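# Carry the bottle crate into the taped bay past the rail

## Task

Move the crate holding the bottles over the rail and lower it so it rests level inside the taped bay, with all of its bottles still upright inside the crate.

## Robot and tools

Robot: two arms on a table. left_arm carries a left hand and stands on the +y side; right_arm carries a right hand on the -y side. Arm names are not image sides. Base roots in the scene frame: left_arm (-0.045, +0.455, +0.033) m, right_arm (-0.062, -0.408, +0.033) m, both turned almost not at all about z. A two-camera stand sits behind the arms, and loose objects may now and then get a brief shove.

Frames. Scene frame: origin at table-top height halfway between the two nominal bases, +x out over the table, +z up. Fixed cameras and the table use it. Everything about a hand (reported positions, quaternions, velocities, Hand target, offsets, wrist-camera poses) uses that arm's own base frame. Hand point axes (right hand): +z runs along the straight fingers toward their tips, +y points out of the palm face, +x crosses the palm away from the thumb. On the left hand +x points toward the thumb. A rigid mast behind the palm side of the wrist can strike things.

The 48-number row (all values in [-1, 1], always all 48 even if one arm is idle): left dx, dy, dz, rx, ry, rz; left hand's 16 motor numbers; left current_limit; left speed; then the same 24 for the right arm. The six pose numbers are an offset, not a pose: measured from that arm's Hand target at the start of the action or move, along its base axes, where 1.0 equals 0.6 m of travel or 180 degrees of turn. rx, ry, rz form one rotation vector, turning about the Hand target's position. Each row of one action counts from that same start, not from the prior row; a new action or call starts from the updated Hand target, so sending the same offset again travels further. Six zeros re-request the current Hand target.

Hand motor order (also in every hand_* result list): index_mcp, index_abd, index_pip, index_dip, thumb_cmc, thumb_axl, thumb_mcp, thumb_ipl, middle_mcp, middle_abd, middle_pip, middle_dip, ring_mcp, ring_abd, ring_pip, ring_dip. These are absolute goal angles scaled between each hinge's stops, not offsets; 0 is a real goal. Straight values: _mcp +0.75, _abd 0.00, _pip +0.58, _dip +0.70, thumb_cmc +0.71, thumb_axl +0.68, thumb_mcp +0.23, thumb_ipl +0.17. Moving toward -1 curls fingers toward the palm and swings the thumb in front of the palm. current_limit maps -1..+1 to 0..550 mA (floor 11 mA); speed sets motor rate to (speed+1)/2 of 8.5 rad/s. Initial values are +0.4 and -0.6. To leave a hand untouched, echo its hand_goal, hand_current_limit and hand_speed.

Tools.
- execute_actions(actions, cameras): actions is a list of up to 15 actions; each action is a table of up to 15 rows, one per 1/30 s step, the last row repeated to fill 15 steps. An empty list returns a full status with images. cameras: list of names, ["all"], or [].
- move(target, speed, blend, blocking, cameras): target is one 48-number row or a list of up to 15 rows, every row an offset from the same starting Hand targets. Hand points travel straight lines, all finishing together, capped at 10 s; there is no obstacle avoidance. speed is m/s, 0.002 to 1 (default 0.25), turning at up to twice that in rad/s; one value or one per target. blend, in metres, rounds corners at intermediate targets; 0 means stop at each. blocking=false returns after about 0.5 s while motion continues. Hand numbers of later targets are applied on arrival. Result adds a move: line ending in done, off_target, moving, held or fault, plus limits=paced (pose clipped) or limits=held (steps withheld).
- wait(seconds 0 to 10), stop() to brake a running move, zoom_image(camera, region [x0,y0,x1,y1] at most 504x504 px, from the latest image), clear_fault(arm: left_arm or right_arm), read_manual(section), finished_scene(scene 1 to 3).
Cameras: cam_head_left, cam_head_right, cam_high, cam_low (504x504), cam_left_wrist, cam_right_wrist (672x504, fisheye).

Results: end_effector_position in m, end_effector_quat_wxyz, velocities in m/s and rad/s, Hand target, joint positions and torques (torques include the arm's own weight), hand_goal, hand_measured, hand_current_ma, hand_state (moving, goal, blocked, overload), plus MOTOR HOT, TORQUE FAULT, OVER-TEMPERATURE or HAND FAULT lines. Each step the controller limits commands to 70 mm and 16 degrees from the measured pose, so hands often stop short; add the missing distance as a fresh offset.

Cautions: contact torque above joint limits (waist 39.8, shoulder 39.4, elbow 29.4, forearm roll 15.3, wrist pitch 9.53, wrist roll 10.3 N m; a held load counts) triggers a fault needing clear_fault. A hand motor held at 495 mA or more for 5 s shuts off for 10 s. Heavy loads, stretched arms and unreachable targets heat motors; 80 °C brakes the arm. Keep the arms from hitting or squeezing each other, and never close one hand on the other's fingers. Steer wide of each arm's own base. Faster moves hit harder, and targets placed deep past a contact press harder. Don't drop or slam the crate, release it while moving, bump the rail hard, or let anything fall off the table.

Each tool is called after "Call:" by a JSON object that holds its "method" and its "body", one argument or row to a line.

## Session

Call:
{"method": "execute_actions", "body": {
  "actions": []
}}

Scene clock: 0.00 s.
left_arm: end_effector_position=(+0.2335, -0.3471, +0.2342) hand_goal=(+0.754, +0.000, +0.576, +0.696, +0.714, +0.678, +0.226, +0.168, +0.754, +0.000, +0.576, +0.696, +0.754, +0.000, +0.576, +0.696) hand_measured=(+0.754, +0.000, +0.576, +0.696, +0.714, +0.678, +0.226, +0.168, +0.754, +0.000, +0.576, +0.696, +0.754, +0.000, +0.576, +0.696) hand_current_ma=(+0, +0, +0, +0, +0, +0, +0, +0, +0, +0, +0, +0, +0, +0, +0, +0) hand_state=(goal, goal, goal, goal, goal, goal, goal, goal, goal, goal, goal, goal, goal, goal, goal, goal) hand_current_limit=0.40 hand_speed=-0.60 end_effector_quat_wxyz=(+0.674, -0.398, +0.581, +0.222) | right_arm: end_effector_position=(+0.8041, +0.2749, +0.2178) hand_goal=(+0.754, +0.000, +0.576, +0.696, +0.714, +0.678, +0.226, +0.168, +0.754, +0.000, +0.576, +0.696, +0.754, +0.000, +0.576, +0.696) hand_measured=(+0.754, +0.000, +0.576, +0.696, +0.714, +0.678, +0.226, +0.168, +0.754, +0.000, +0.576, +0.696, +0.754, +0.000, +0.576, +0.696) hand_current_ma=(+0, +0, +0, +0, +0, +0, +0, +0, +0, +0, +0, +0, +0, +0, +0, +0) hand_state=(goal, goal, goal, goal, goal, goal, goal, goal, goal, goal, goal, goal, goal, goal, goal, goal) hand_current_limit=0.40 hand_speed=-0.60 end_effector_quat_wxyz=(-0.001, +0.303, +0.889, +0.342)
Joint positions: left_arm=[-1.297 -0.856 -1.231 0.962 -1.799 -3.118] | right_arm=[0.148 -0.973 -1.633 1.176 -0.669 -0.162]
Joint velocities: within noise
Joint torques (N m): no reading
Motor temperatures (°C): left_arm=[30 26 28 31 36 28] | right_arm=[33 31 30 31 31 32]
Hand target: left_arm +0.2335, -0.3471, +0.2342; +0.674, -0.398, +0.581, +0.222 | right_arm +0.8041, +0.2749, +0.2178; -0.001, +0.303, +0.889, +0.342

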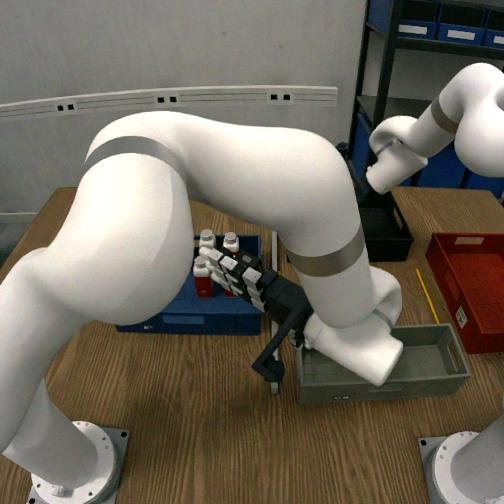

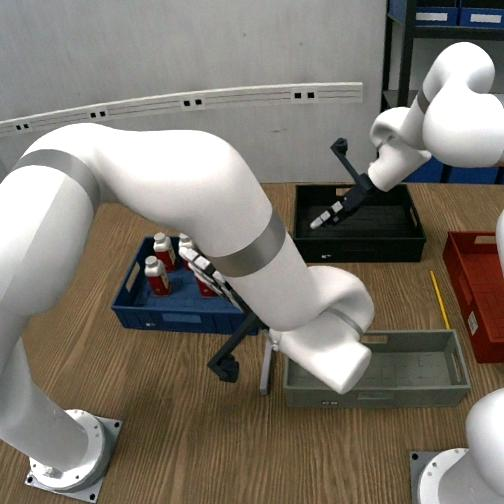

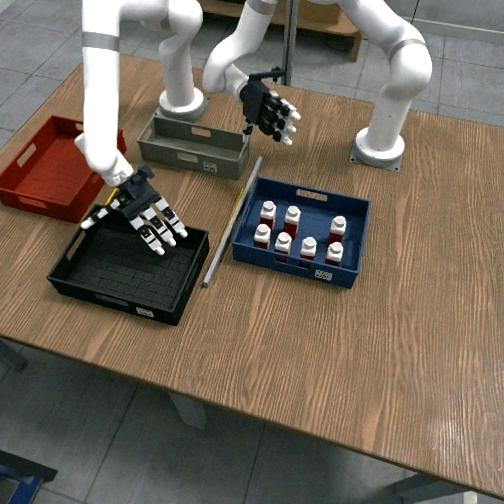

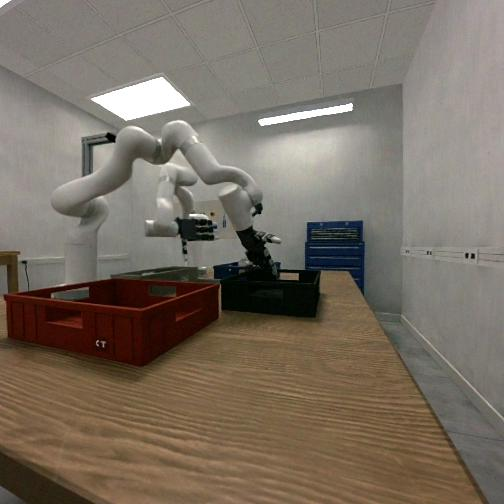

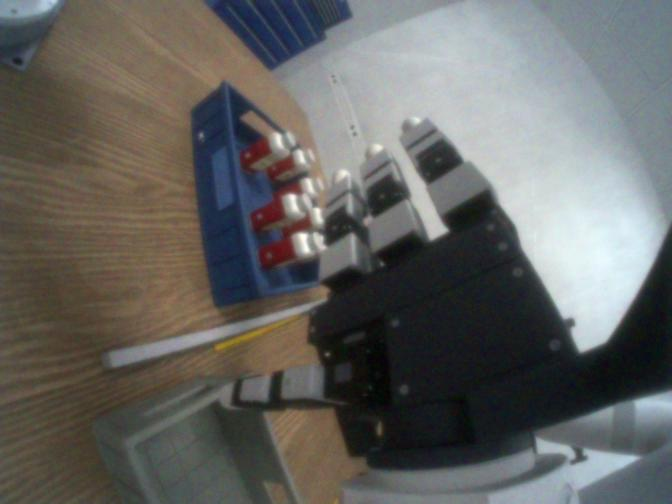

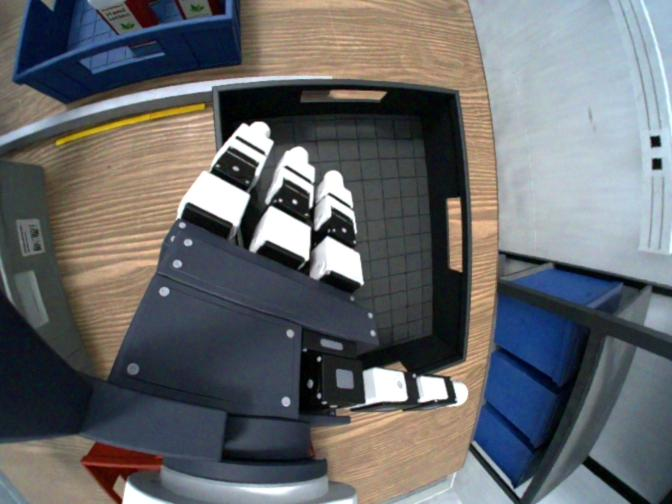

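Call:
{"method": "zoom_image", "body": {
  "camera": "cam_high",
  "region": [130, 110, 382, 362]
}}

Call:
{"method": "zoom_image", "body": {
  "camera": "cam_head_right",
  "region": [100, 180, 504, 430]
}}

Call:
{"method": "zoom_image", "body": {
  "camera": "cam_high",
  "region": [0, 100, 252, 352]
}}

Scaled by 2.000 from the camera's 504x504 image, which has a finer 720x720 frame.

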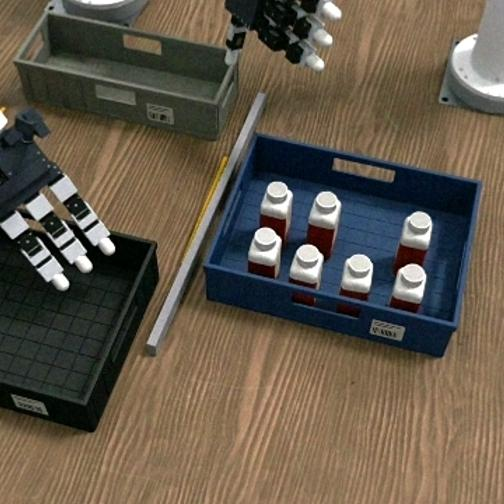

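Scaled by 1.248 from the camera's 504x504 image, which has a finer 720x720 frame.

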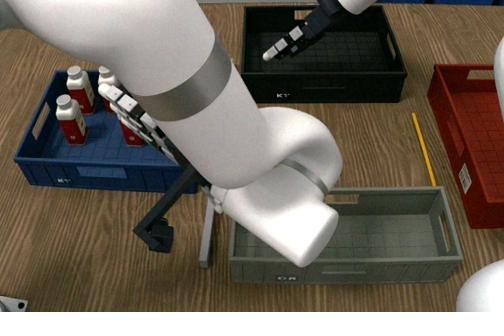

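Scaled by 2.000 from the camera's 504x504 image, which has a finer 720x720 frame.

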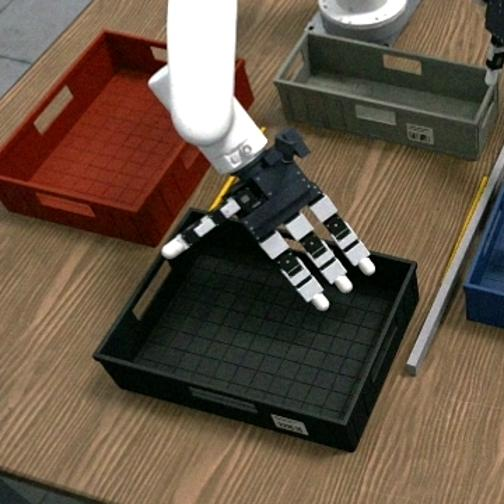

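Call:
{"method": "move", "body": {
  "target": [0.1,0.1,0.4,0,0,0, 0.754,0,0.576,0.696,0.714,0.678,0.226,0.168,0.754,0,0.576,0.696,0.754,0,0.576,0.696,0.4,-0.6, -0.3,-0.25,0.4,-0.226,-0.001,0.2, 0.754,0,0.576,0.696,0.714,0.678,0.226,0.168,0.754,0,0.576,0.696,0.754,0,0.576,0.696,0.4,-0.6],
  "cameras": ["cam_high","cam_head_left","cam_head_right","cam_right_wrist"]
}}

Scene clock: 68.87 s.
left_arm: end_effector_position=(+0.2935, -0.2871, +0.4742) hand_goal=(+0.754, +0.000, +0.576, +0.696, +0.714, +0.678, +0.226, +0.168, +0.754, +0.000, +0.576, +0.696, +0.754, +0.000, +0.576, +0.696) hand_measured=(+0.754, +0.002, +0.576, +0.696, +0.714, +0.678, +0.226, +0.168, +0.754, +0.002, +0.576, +0.696, +0.754, +0.002, +0.576, +0.696) hand_current_ma=(+0, +0, +0, +0, +0, +0, +0, +0, +0, +0, +0, +0, +0, +0, +0, +0) hand_state=(goal, goal, goal, goal, goal, goal, goal, goal, goal, goal, goal, goal, goal, goal, goal, goal) hand_current_limit=0.40 hand_speed=-0.60 end_effector_quat_wxyz=(+0.674, -0.398, +0.581, +0.222) | right_arm: end_effector_position=(+0.6242, +0.1249, +0.4578) hand_goal=(+0.754, +0.000, +0.576, +0.696, +0.714, +0.678, +0.226, +0.168, +0.754, +0.000, +0.576, +0.696, +0.754, +0.000, +0.576, +0.696) hand_measured=(+0.756, +0.000, +0.576, +0.696, +0.716, +0.678, +0.224, +0.168, +0.756, +0.000, +0.576, +0.696, +0.756, +0.000, +0.576, +0.696) hand_current_ma=(+0, +0, +0, +0, +1, +0, -1, +0, +0, +0, +0, +0, +0, +0, +0, +0) hand_state=(goal, goal, goal, goal, goal, goal, goal, goal, goal, goal, goal, goal, goal, goal, goal, goal) hand_current_limit=0.40 hand_speed=-0.60 end_effector_quat_wxyz=(+0.001, +0.000, +1.000, +0.001)
Joint positions: left_arm=[-1.163 -0.398 -1.158 1.19 -1.92 -2.729] | right_arm=[0.066 -0.403 -1.536 0.001 -1.131 0.066]
Joint torques (N m): left_arm=[7.95 58.3 -31.71 7.85 -3.32 1.86] | right_arm=[6.37 76.18 -34.23 -2.45 -2.24 -1.25]
Hand target: left_arm +0.2935, -0.2871, +0.4742; +0.674, -0.398, +0.581, +0.222 | right_arm +0.6241, +0.1249, +0.4578; +0.001, +0.000, +1.000, +0.001
Off the commanded pose: left_arm 0.000 m, 0 deg | right_arm 0.000 m, 0 deg.
move: done
Images, in order (width x height): cam_head_left 504x504, cam_head_right 504x504, cam_high 504x504, cam_right_wrist 672x504.

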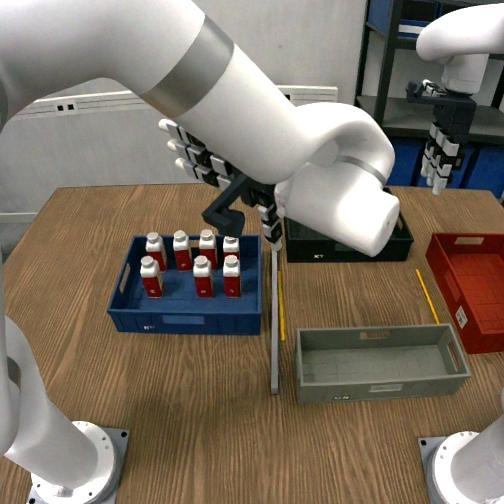

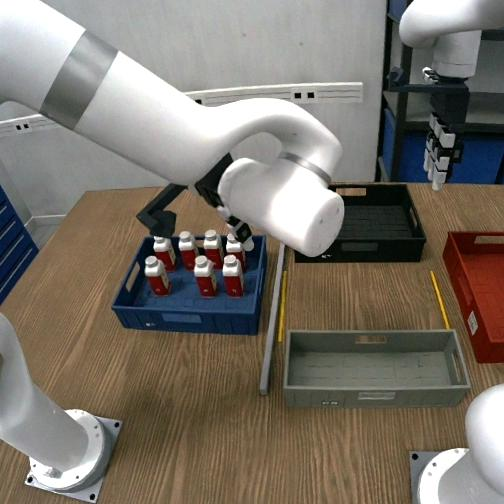

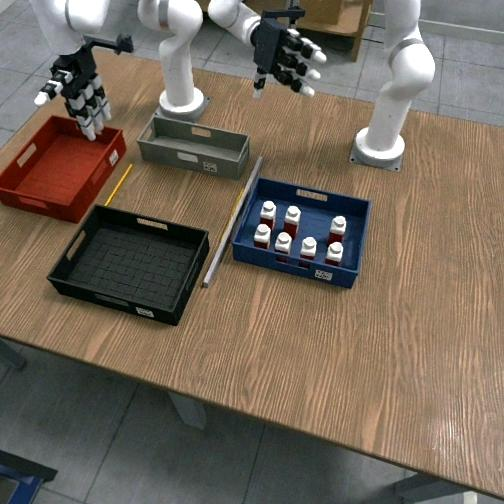

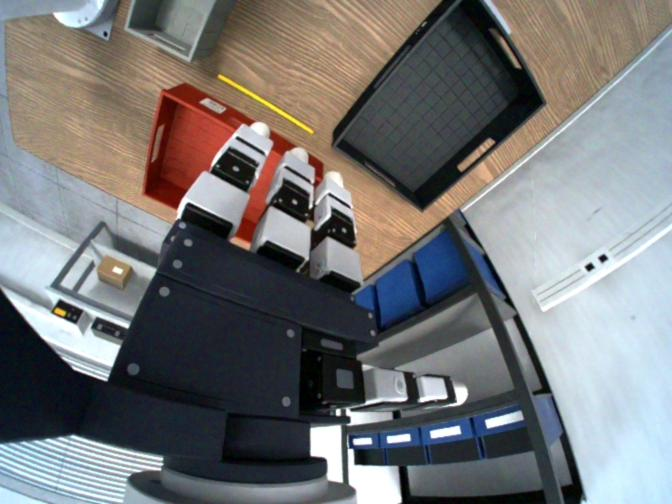

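Call:
{"method": "zoom_image", "body": {
  "camera": "cam_high",
  "region": [20, 40, 220, 240]
}}

Call:
{"method": "zoom_image", "body": {
  "camera": "cam_high",
  "region": [200, 0, 430, 230]
}}

Scaled by 2.520 from the camera's 504x504 image, which has a finer 720x720 frame.

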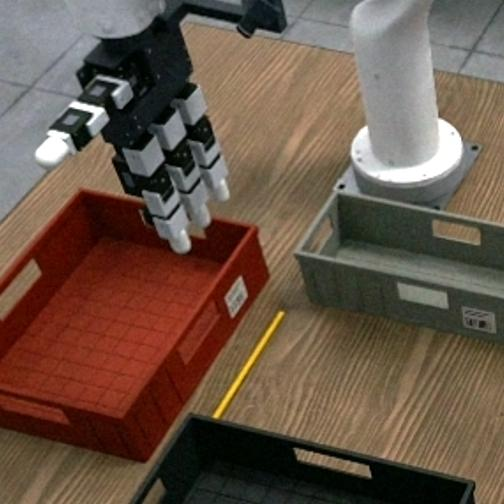

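Scaled by 2.191 from the camera's 504x504 image, which has a finer 720x720 frame.

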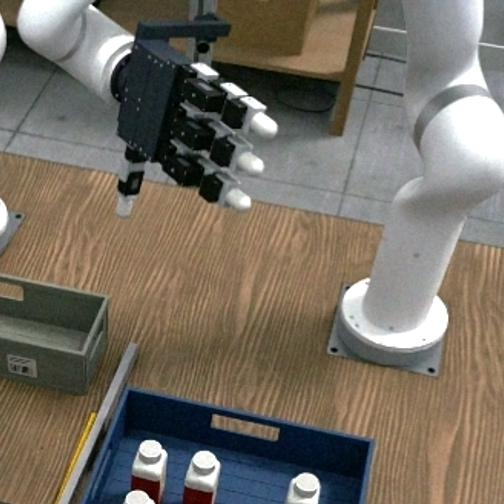

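Call:
{"method": "zoom_image", "body": {
  "camera": "cam_high",
  "region": [190, 130, 290, 300]
}}

Call:
{"method": "zoom_image", "body": {
  "camera": "cam_head_left",
  "region": [250, 220, 480, 410]
}}

Scaled by 2.965 from the camera's 504x504 image, which has a finer 720x720 frame.

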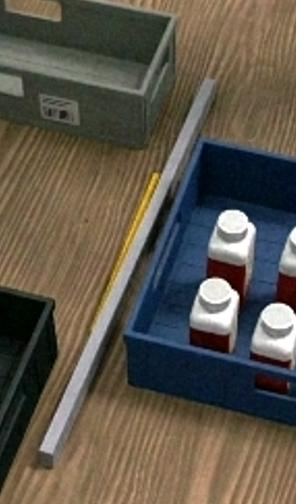

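Scaled by 2.191 from the camera's 504x504 image, which has a finer 720x720 frame.

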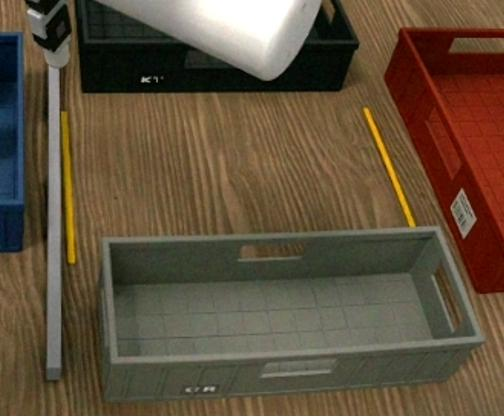

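Call:
{"method": "move", "body": {
  "target": [0.394,0.437,0,-0.543,-0.179,0.468, 0.754,0,0.576,0.696,0.714,0.678,0.226,0.168,0.754,0,0.576,0.696,0.754,0,0.576,0.696,0.4,-0.6, 0,0,0,0,0,0.0095, 0.754,0,0.576,0.696,0.714,0.678,0.226,0.168,0.754,0,0.576,0.696,0.754,0,0.576,0.696,0.4,-0.6],
  "cameras": ["cam_high","cam_head_left","cam_left_wrist"]
}}

Scene clock: 230.40 s.
left_arm: end_effector_position=(+0.5299, -0.0249, +0.4742) hand_goal=(+0.754, +0.000, +0.576, +0.696, +0.714, +0.678, +0.226, +0.168, +0.754, +0.000, +0.576, +0.696, +0.754, +0.000, +0.576, +0.696) hand_measured=(+0.750, +0.002, +0.576, +0.696, +0.712, +0.678, +0.224, +0.168, +0.750, +0.002, +0.576, +0.696, +0.750, +0.002, +0.576, +0.696) hand_current_ma=(-1, +0, +0, +0, +0, +0, -1, +0, -1, +0, +0, +0, -1, +0, +0, +0) hand_state=(goal, goal, goal, goal, goal, goal, goal, goal, goal, goal, goal, goal, goal, goal, goal, goal) hand_current_limit=0.40 hand_speed=-0.60 end_effector_quat_wxyz=(-0.001, +1.000, -0.001, +0.000) | right_arm: end_effector_position=(+0.6241, +0.1249, +0.4578) hand_goal=(+0.754, +0.000, +0.576, +0.696, +0.714, +0.678, +0.226, +0.168, +0.754, +0.000, +0.576, +0.696, +0.754, +0.000, +0.576, +0.696) hand_measured=(+0.756, +0.000, +0.576, +0.696, +0.716, +0.678, +0.224, +0.168, +0.756, +0.000, +0.576, +0.696, +0.756, +0.000, +0.576, +0.696) hand_current_ma=(+0, +0, +0, +0, +1, +0, -1, +0, +0, +0, +0, +0, +0, +0, +0, +0) hand_state=(goal, goal, goal, goal, goal, goal, goal, goal, goal, goal, goal, goal, goal, goal, goal, goal) hand_current_limit=0.40 hand_speed=-0.60 end_effector_quat_wxyz=(+0.001, -0.015, +1.000, +0.001)
Joint positions: left_arm=[0.117 -0.161 -1.272 0.001 -1.111 -3.023] | right_arm=[0.065 -0.41 -1.545 0.001 -1.134 0.034]
Joint torques (N m): left_arm=[8.34 2.65 -7.17 -3.31 1.56 1.82] | right_arm=[-9.81 14.59 -33.78 1.78 -2.25 -1.32]
Hand target: left_arm +0.5299, -0.0249, +0.4742; -0.001, +1.000, -0.001, +0.000 | right_arm +0.6241, +0.1249, +0.4578; +0.001, -0.015, +1.000, +0.001
Off the commanded pose: left_arm 0.000 m, 0 deg | right_arm 0.000 m, 0 deg.
move: done
Images, in order (width x height): cam_head_left 504x504, cam_high 504x504, cam_left_wrist 672x504.

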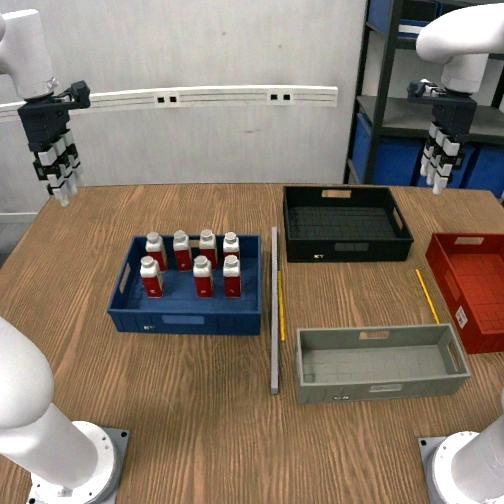

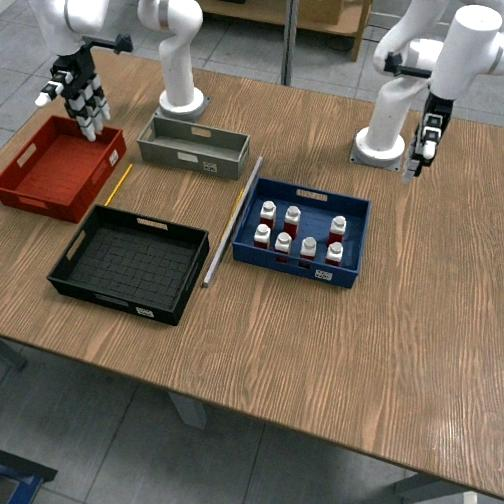

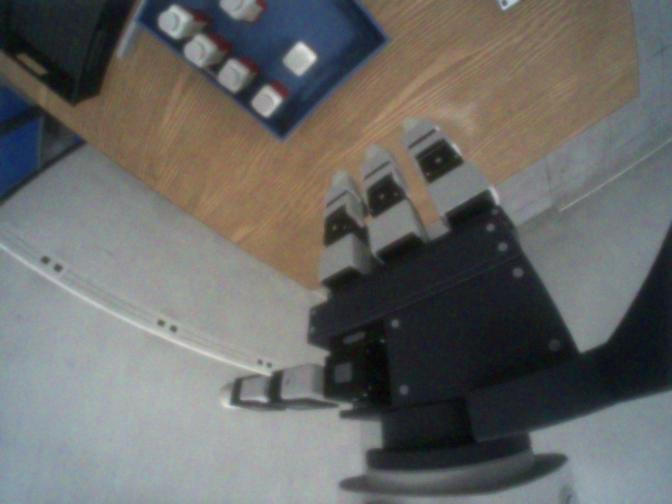

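Call:
{"method": "move", "body": {
  "target": [0,0,-0.28,0,0,0, 0.754,0,0.576,0.696,0.714,0.678,0.226,0.168,0.754,0,0.576,0.696,-0.479,0,-0.883,0.696,0.4,-0.6, -0.1525,0.616,-0.25,0,0,0, 0.754,0,0.576,0.696,0.714,0.678,0.226,0.168,0.754,0,0.576,0.696,-0.479,0,-0.883,0.696,0.4,-0.6],
  "cameras": ["cam_high","cam_head_left","cam_head_right","cam_left_wrist","cam_right_wrist"]
}}

Scene clock: 238.73 s.
left_arm: end_effector_position=(+0.5299, -0.0249, +0.3062) hand_goal=(+0.754, +0.000, +0.576, +0.696, +0.714, +0.678, +0.226, +0.168, +0.754, +0.000, +0.576, +0.696, -0.478, +0.000, -0.882, +0.696) hand_measured=(+0.750, +0.002, +0.576, +0.696, +0.712, +0.678, +0.224, +0.168, +0.750, +0.002, +0.576, +0.696, -0.462, +0.002, -0.880, +0.696) hand_current_ma=(-1, +0, +0, +0, +0, +0, -1, +0, -1, +0, +0, +0, +11, +0, +0, +0) hand_state=(goal, goal, goal, goal, goal, goal, goal, goal, goal, goal, goal, goal, goal, goal, goal, goal) hand_current_limit=0.40 hand_speed=-0.60 end_effector_quat_wxyz=(-0.001, +1.000, -0.001, +0.000) | right_arm: end_effector_position=(+0.5327, +0.4945, +0.3079) hand_goal=(+0.754, +0.000, +0.576, +0.696, +0.714, +0.678, +0.226, +0.168, +0.754, +0.000, +0.576, +0.696, -0.478, +0.000, -0.882, +0.696) hand_measured=(+0.752, +0.000, +0.576, +0.696, +0.714, +0.678, +0.224, +0.168, +0.752, +0.000, +0.576, +0.696, -0.458, +0.000, -0.880, +0.696) hand_current_ma=(-1, +0, +0, +0, +0, +0, -1, +0, +0, +0, +0, +0, +18, +0, +1, +0) hand_state=(goal, goal, goal, goal, goal, goal, goal, goal, goal, goal, goal, goal, goal, goal, goal, goal) hand_current_limit=0.40 hand_speed=-0.60 end_effector_quat_wxyz=(+0.001, -0.015, +1.000, +0.001)
Joint positions: left_arm=[0.117 -0.29 -1.036 0.002 -0.745 -3.024] | right_arm=[0.673 -0.63 -1.52 0 -0.888 0.644]
Joint torques (N m): left_arm=[7.25 5.84 -6.39 0.1 1.51 -1.71] | right_arm=[5.81 18.44 -33.49 -2.2 -1.49 0.79]
Hand target: left_arm +0.5299, -0.0249, +0.3062; -0.001, +1.000, -0.001, +0.000 | right_arm +0.5326, +0.4945, +0.3078; +0.001, -0.015, +1.000, +0.001
Off the commanded pose: left_arm 0.000 m, 0 deg | right_arm 0.000 m, 0 deg.
move: done
Images, in order (width x height): cam_head_left 504x504, cam_head_right 504x504, cam_high 504x504, cam_left_wrist 672x504, cam_right_wrist 672x504.

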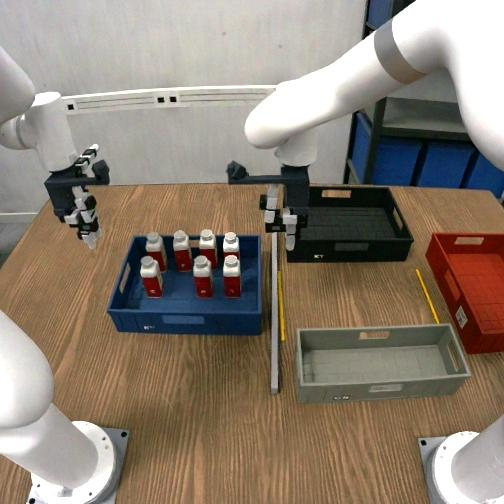

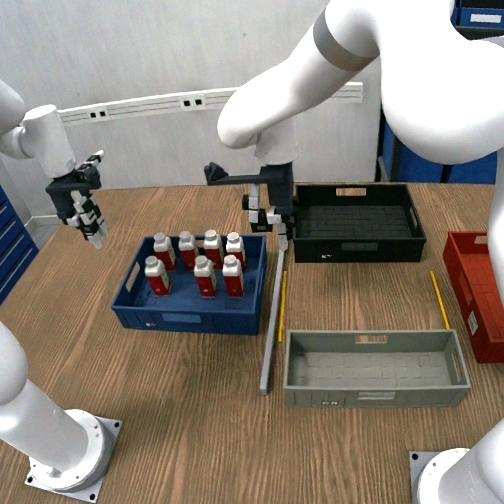

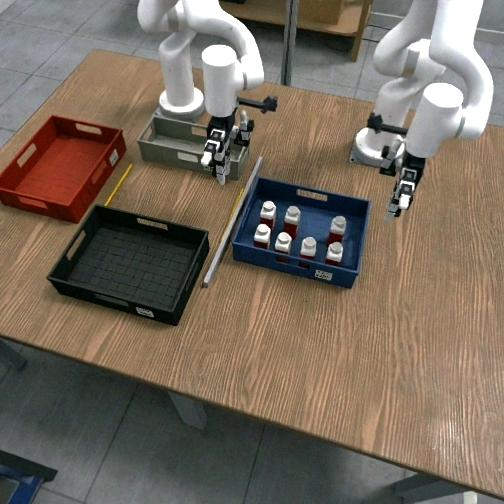

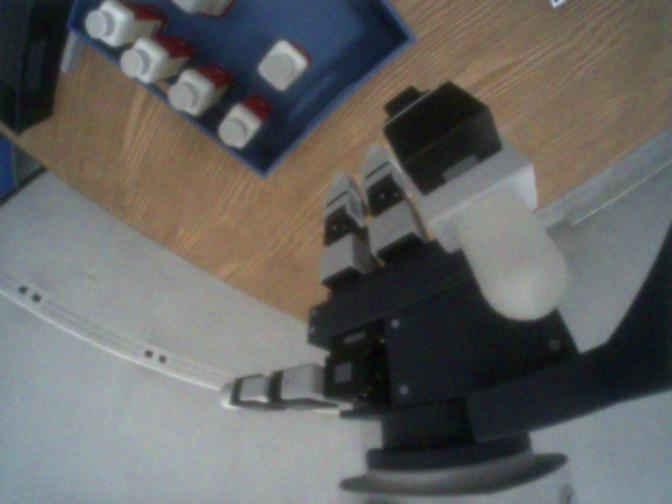

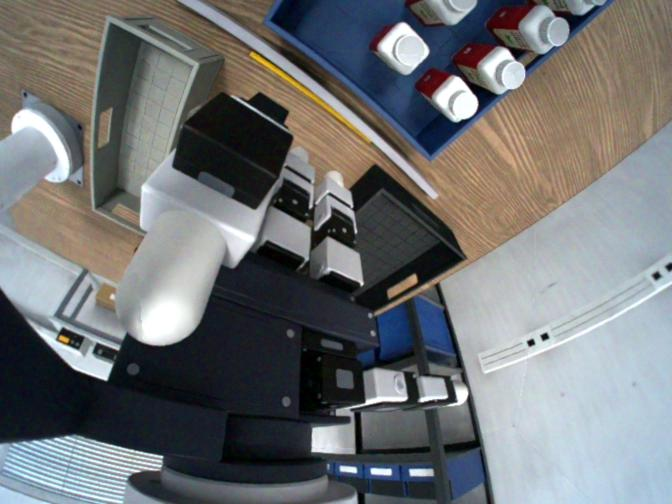

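Call:
{"method": "zoom_image", "body": {
  "camera": "cam_head_left",
  "region": [90, 210, 310, 350]
}}

Call:
{"method": "zoom_image", "body": {
  "camera": "cam_high",
  "region": [190, 130, 420, 300]
}}

Call:
{"method": "zoom_image", "body": {
  "camera": "cam_head_right",
  "region": [90, 210, 310, 350]
}}

Scaled by 2.291 from the camera's 504x504 image, which has a finer 720x720 frame.

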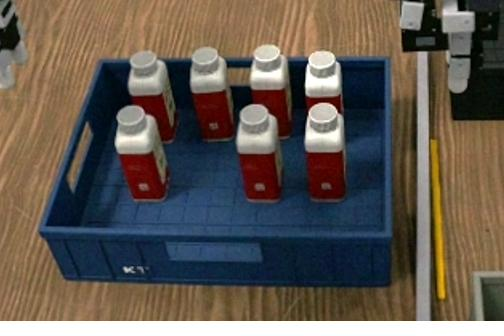

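Scaled by 2.191 from the camera's 504x504 image, which has a finer 720x720 frame.

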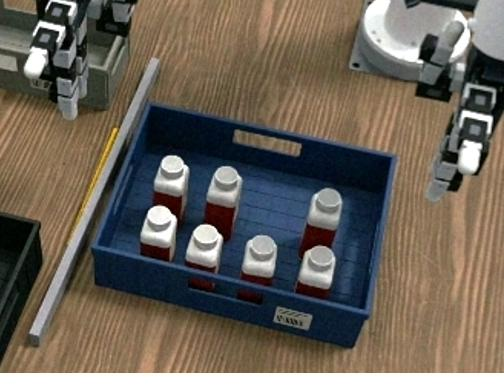

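Scaled by 2.291 from the camera's 504x504 image, which has a finer 720x720 frame.

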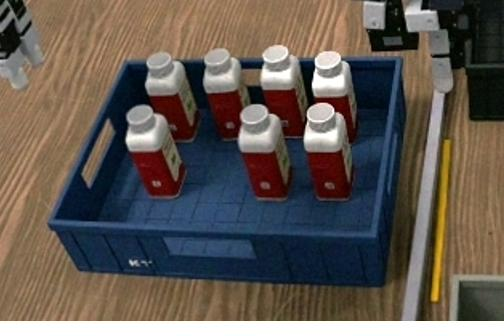

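Call:
{"method": "zoom_image", "body": {
  "camera": "cam_high",
  "region": [40, 240, 200, 330]
}}

Call:
{"method": "zoom_image", "body": {
  "camera": "cam_high",
  "region": [225, 220, 375, 300]
}}

Call:
{"method": "zoom_image", "body": {
  "camera": "cam_high",
  "region": [0, 100, 140, 230]
}}

Scaled by 3.150 from the camera's 504x504 image, which has a finer 720x720 frame.

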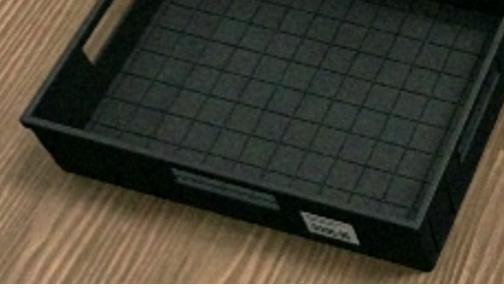

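Scaled by 3.360 from the camera's 504x504 image, which has a finer 720x720 frame.

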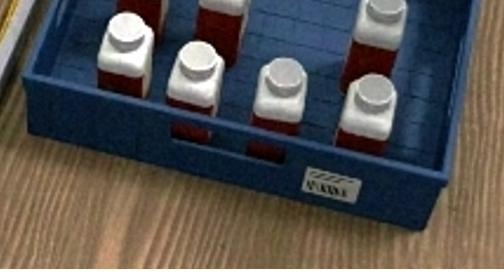

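Scaled by 3.600 from the camera's 504x504 image, which has a finer 720x720 frame.

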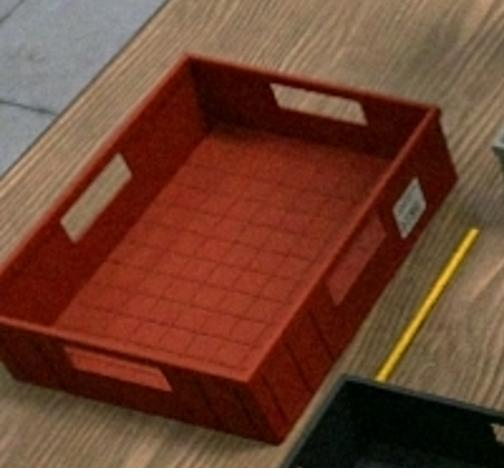

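Call:
{"method": "move", "body": {
  "target": [0.0127,0.025,-0.2317,0,0,0, 0.754,0,0.576,-0.65,0.714,0.678,0.226,0.168,0.754,0,0.576,-0.65,-0.479,0,-0.883,0.696,0.4,-0.6, 0.0127,0,-0.2347,0,0,0, 0.754,0,0.576,-0.65,0.714,0.678,0.226,0.168,0.754,0,0.576,-0.65,-0.479,0,-0.883,0.696,0.4,-0.6],
  "cameras": ["cam_high","cam_head_left","cam_head_right","cam_left_wrist","cam_right_wrist"]
}}

Call:
{"method": "zoom_image", "body": {
  "camera": "cam_head_left",
  "region": [60, 190, 310, 350]
}}

Call:
{"method": "zoom_image", "body": {
  "camera": "cam_high",
  "region": [190, 130, 420, 300]
}}

Scene clock: 266.20 s.
left_arm: end_effector_position=(+0.5375, -0.0099, +0.1672) hand_goal=(+0.754, +0.000, +0.576, -0.650, +0.714, +0.678, +0.226, +0.168, +0.754, +0.000, +0.576, -0.650, -0.478, +0.000, -0.882, +0.696) hand_measured=(+0.750, +0.002, +0.576, -0.646, +0.712, +0.678, +0.222, +0.168, +0.750, +0.002, +0.576, -0.646, -0.462, +0.002, -0.880, +0.696) hand_current_ma=(-1, +0, +0, +1, +0, +0, -1, +0, -1, +0, +0, +1, +10, +0, +0, +0) hand_state=(goal, goal, goal, goal, goal, goal, goal, goal, goal, goal, goal, goal, goal, goal, goal, goal) hand_current_limit=0.40 hand_speed=-0.60 end_effector_quat_wxyz=(-0.001, +1.000, -0.001, +0.000) | right_arm: end_effector_position=(+0.5403, +0.4945, +0.1670) hand_goal=(+0.754, +0.000, +0.576, -0.650, +0.714, +0.678, +0.226, +0.168, +0.754, +0.000, +0.576, -0.650, -0.478, +0.000, -0.882, +0.696) hand_measured=(+0.752, +0.000, +0.576, -0.646, +0.714, +0.678, +0.224, +0.168, +0.752, +0.000, +0.576, -0.646, -0.460, +0.000, -0.880, +0.696) hand_current_ma=(-1, +0, +0, +1, +0, +0, -1, +0, +0, +0, +0, +1, +15, +0, +1, +0) hand_state=(goal, goal, goal, goal, goal, goal, goal, goal, goal, goal, goal, goal, goal, goal, goal, goal) hand_current_limit=0.40 hand_speed=-0.60 end_effector_quat_wxyz=(+0.001, -0.015, +1.000, +0.001)
Joint positions: left_arm=[0.144 -0.526 -0.989 0.003 -0.463 -2.998] | right_arm=[0.666 -0.81 -1.466 0.001 -0.654 0.636]
Joint torques (N m): left_arm=[7.96 7.59 -27.85 -3.62 1.5 1.86] | right_arm=[-9.02 20.93 -30.98 2.43 2.64 -0.84]
Hand target: left_arm +0.5375, -0.0099, +0.1672; -0.001, +1.000, -0.001, +0.000 | right_arm +0.5403, +0.4945, +0.1670; +0.001, -0.015, +1.000, +0.001
Off the commanded pose: left_arm 0.000 m, 0 deg | right_arm 0.000 m, 0 deg.
move: done
Images, in order (width x height): cam_head_left 504x504, cam_head_right 504x504, cam_high 504x504, cam_left_wrist 672x504, cam_right_wrist 672x504.

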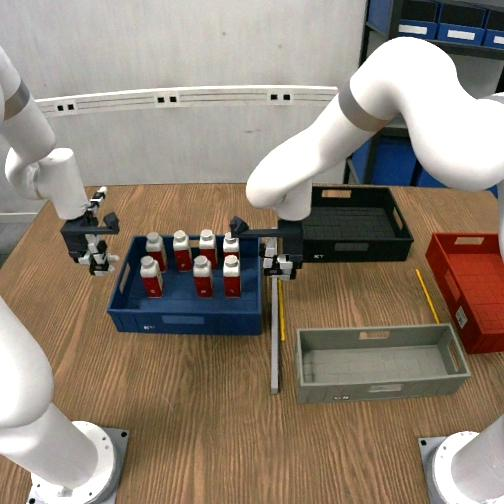

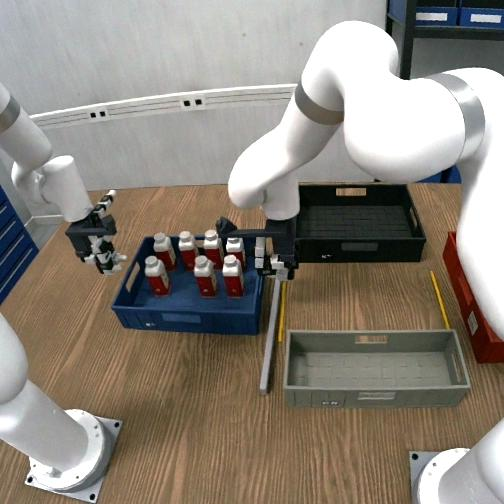

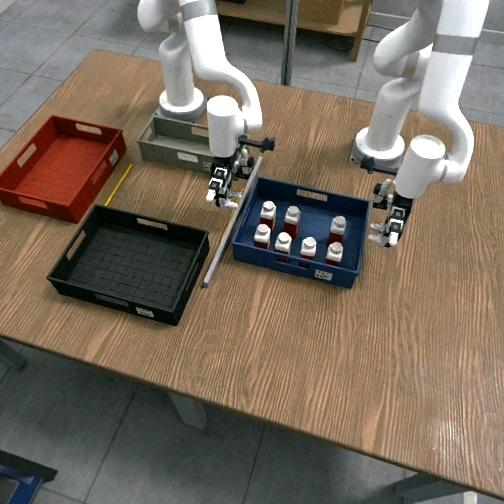

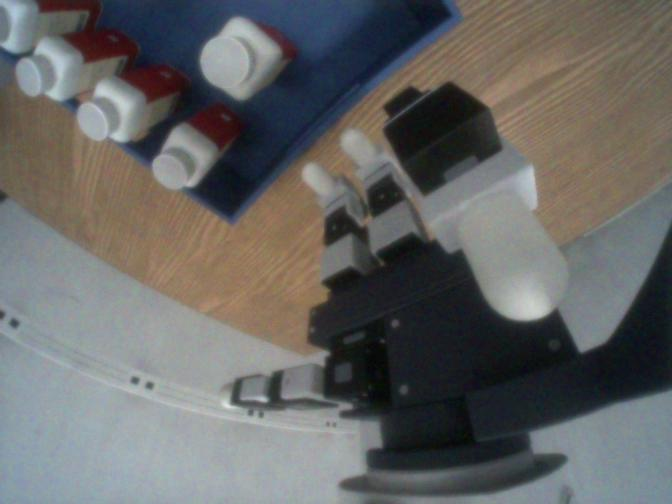

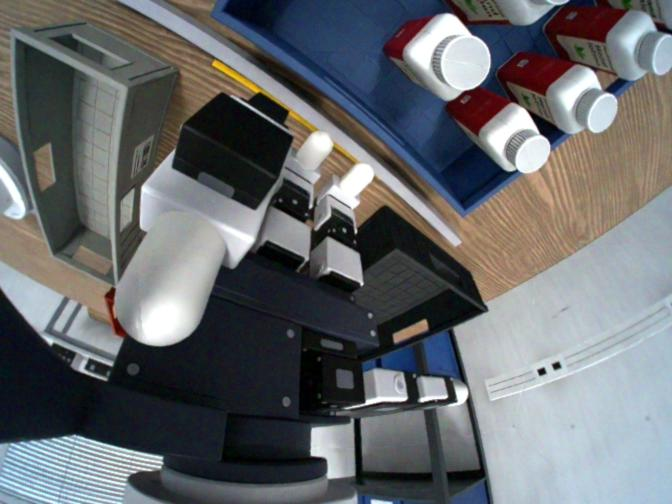

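Scaled by 2.016 from the camera's 504x504 image, which has a finer 720x720 frame.

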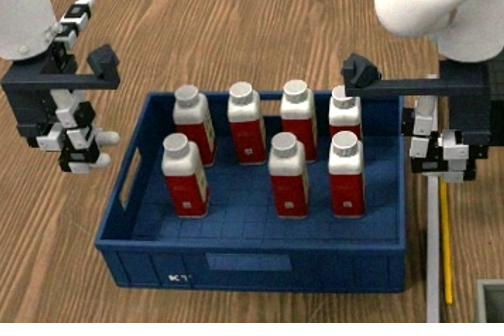

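Scaled by 2.191 from the camera's 504x504 image, which has a finer 720x720 frame.

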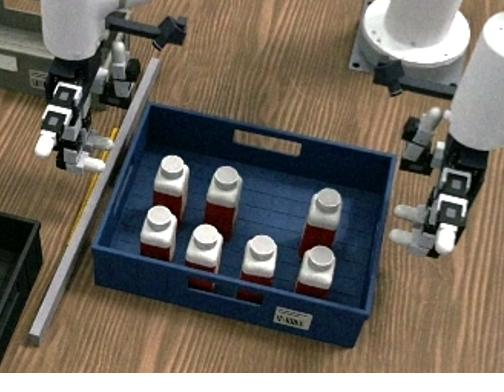

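Call:
{"method": "move", "body": {
  "target": [0,0,-0.0983,0,0,0, 0.754,0,0.576,-0.65,0.714,0.678,0.226,0.168,0.754,0,0.576,-0.65,-0.479,0,-0.883,0.696,0.4,-0.6, 0,0,-0.0983,0,0,0, 0.754,0,0.576,-0.65,0.714,0.678,0.226,0.168,0.754,0,0.576,-0.65,-0.479,0,-0.883,0.696,0.4,-0.6],
  "cameras": ["cam_high","cam_head_left","cam_head_right","cam_left_wrist","cam_right_wrist","cam_low"],
  "speed": 0.1
}}

Call:
{"method": "zoom_image", "body": {
  "camera": "cam_head_left",
  "region": [70, 210, 190, 330]
}}

Call:
{"method": "zoom_image", "body": {
  "camera": "cam_head_right",
  "region": [200, 210, 320, 330]
}}

Call:
{"method": "zoom_image", "body": {
  "camera": "cam_high",
  "region": [190, 130, 420, 300]
}}

Scene clock: 281.97 s.
left_arm: end_effector_position=(+0.5375, -0.0099, +0.1082) hand_goal=(+0.754, +0.000, +0.576, -0.650, +0.714, +0.678, +0.226, +0.168, +0.754, +0.000, +0.576, -0.650, -0.478, +0.000, -0.882, +0.696) hand_measured=(+0.750, +0.002, +0.576, -0.646, +0.712, +0.678, +0.222, +0.168, +0.750, +0.002, +0.576, -0.646, -0.462, +0.002, -0.880, +0.696) hand_current_ma=(-1, +0, +0, +1, +0, +0, -1, +0, -1, +0, +0, +1, +10, +0, +0, +0) hand_state=(goal, goal, goal, goal, goal, goal, goal, goal, goal, goal, goal, goal, goal, goal, goal, goal) hand_current_limit=0.40 hand_speed=-0.60 end_effector_quat_wxyz=(-0.001, +1.000, -0.001, +0.000) | right_arm: end_effector_position=(+0.5403, +0.4945, +0.1081) hand_goal=(+0.754, +0.000, +0.576, -0.650, +0.714, +0.678, +0.226, +0.168, +0.754, +0.000, +0.576, -0.650, -0.478, +0.000, -0.882, +0.696) hand_measured=(+0.752, +0.000, +0.576, -0.646, +0.714, +0.678, +0.224, +0.168, +0.752, +0.000, +0.576, -0.646, -0.460, +0.000, -0.880, +0.696) hand_current_ma=(-1, +0, +0, +1, +0, +0, -1, +0, +0, +0, +0, +1, +15, +0, +1, +0) hand_state=(goal, goal, goal, goal, goal, goal, goal, goal, goal, goal, goal, goal, goal, goal, goal, goal) hand_current_limit=0.40 hand_speed=-0.60 end_effector_quat_wxyz=(+0.001, -0.015, +1.000, +0.001)
Joint positions: left_arm=[0.144 -0.64 -0.991 0.004 -0.351 -2.999] | right_arm=[0.666 -0.9 -1.468 0.001 -0.566 0.636]
Joint torques (N m): left_arm=[3.15 7.33 -26.16 3.14 1.31 -1.86] | right_arm=[-7.11 22.01 -29.91 3.04 2.6 -0.71]
Hand target: left_arm +0.5375, -0.0099, +0.1082; -0.001, +1.000, -0.001, +0.000 | right_arm +0.5403, +0.4945, +0.1080; +0.001, -0.015, +1.000, +0.001
Off the commanded pose: left_arm 0.000 m, 0 deg | right_arm 0.000 m, 0 deg.
move: done

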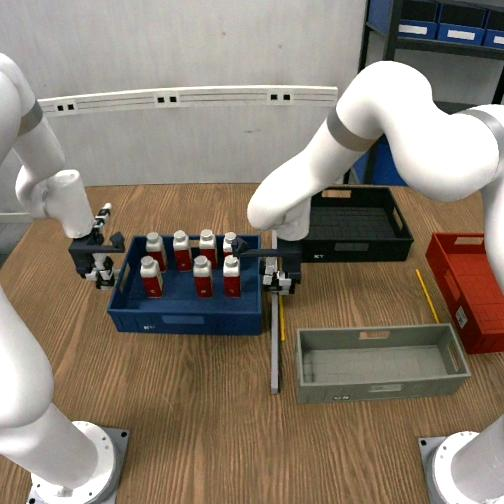

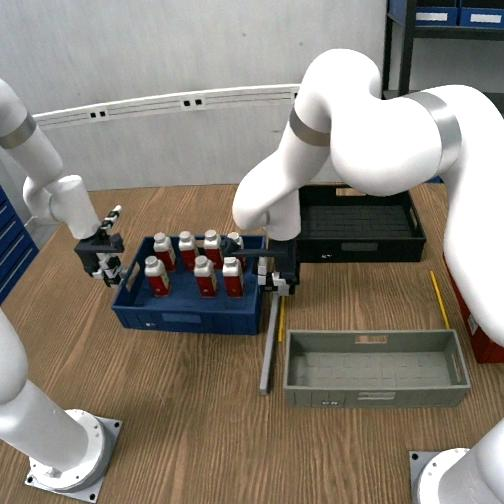

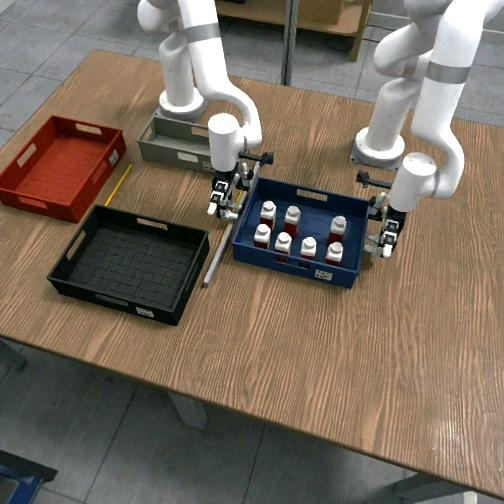

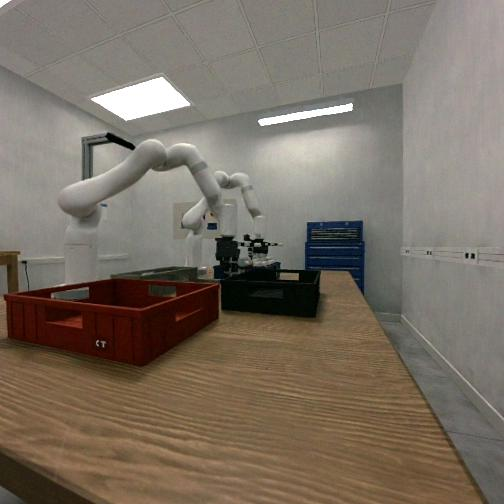

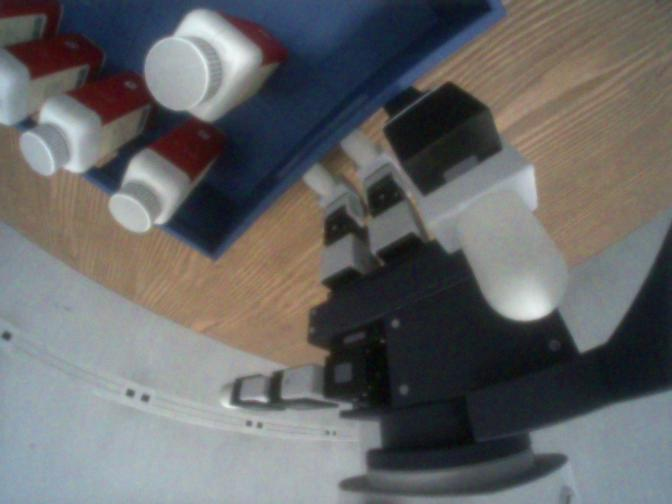

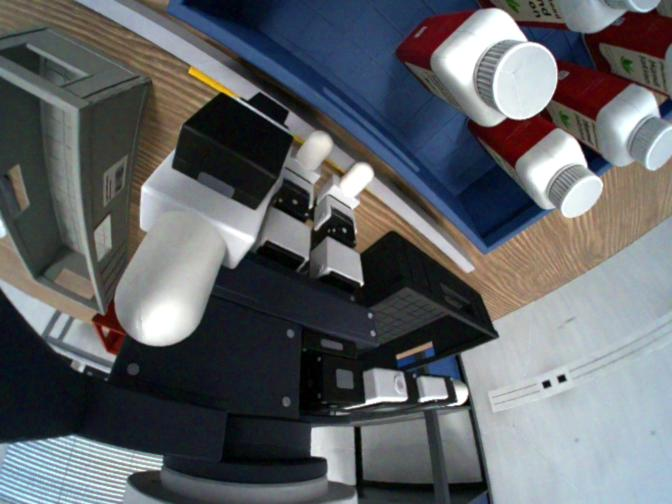

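Scaled by 4.200 from the camera's 504x504 image, which has a finer 720x720 frame.

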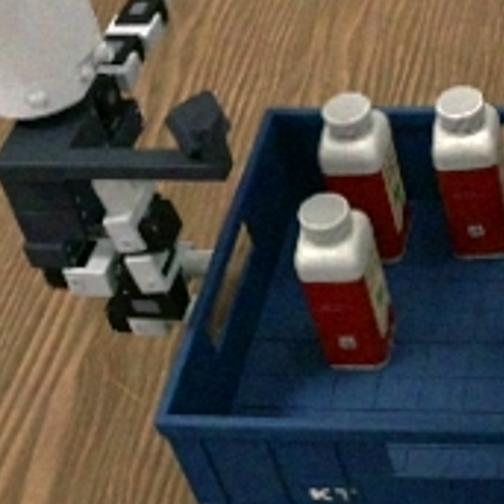

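Scaled by 4.200 from the camera's 504x504 image, which has a finer 720x720 frame.

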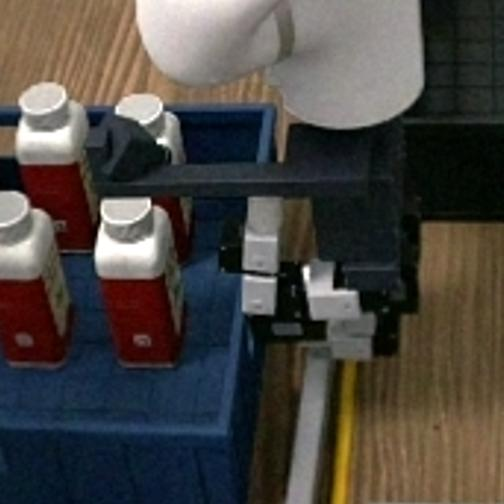

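Scaled by 2.191 from the camera's 504x504 image, which has a finer 720x720 frame.

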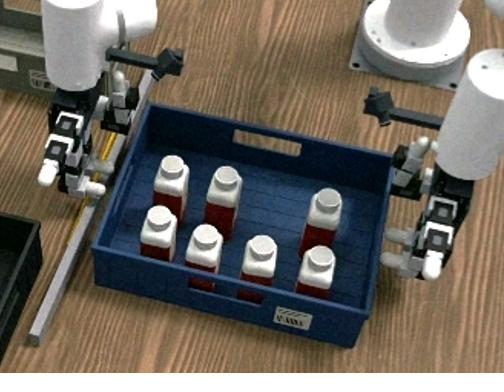

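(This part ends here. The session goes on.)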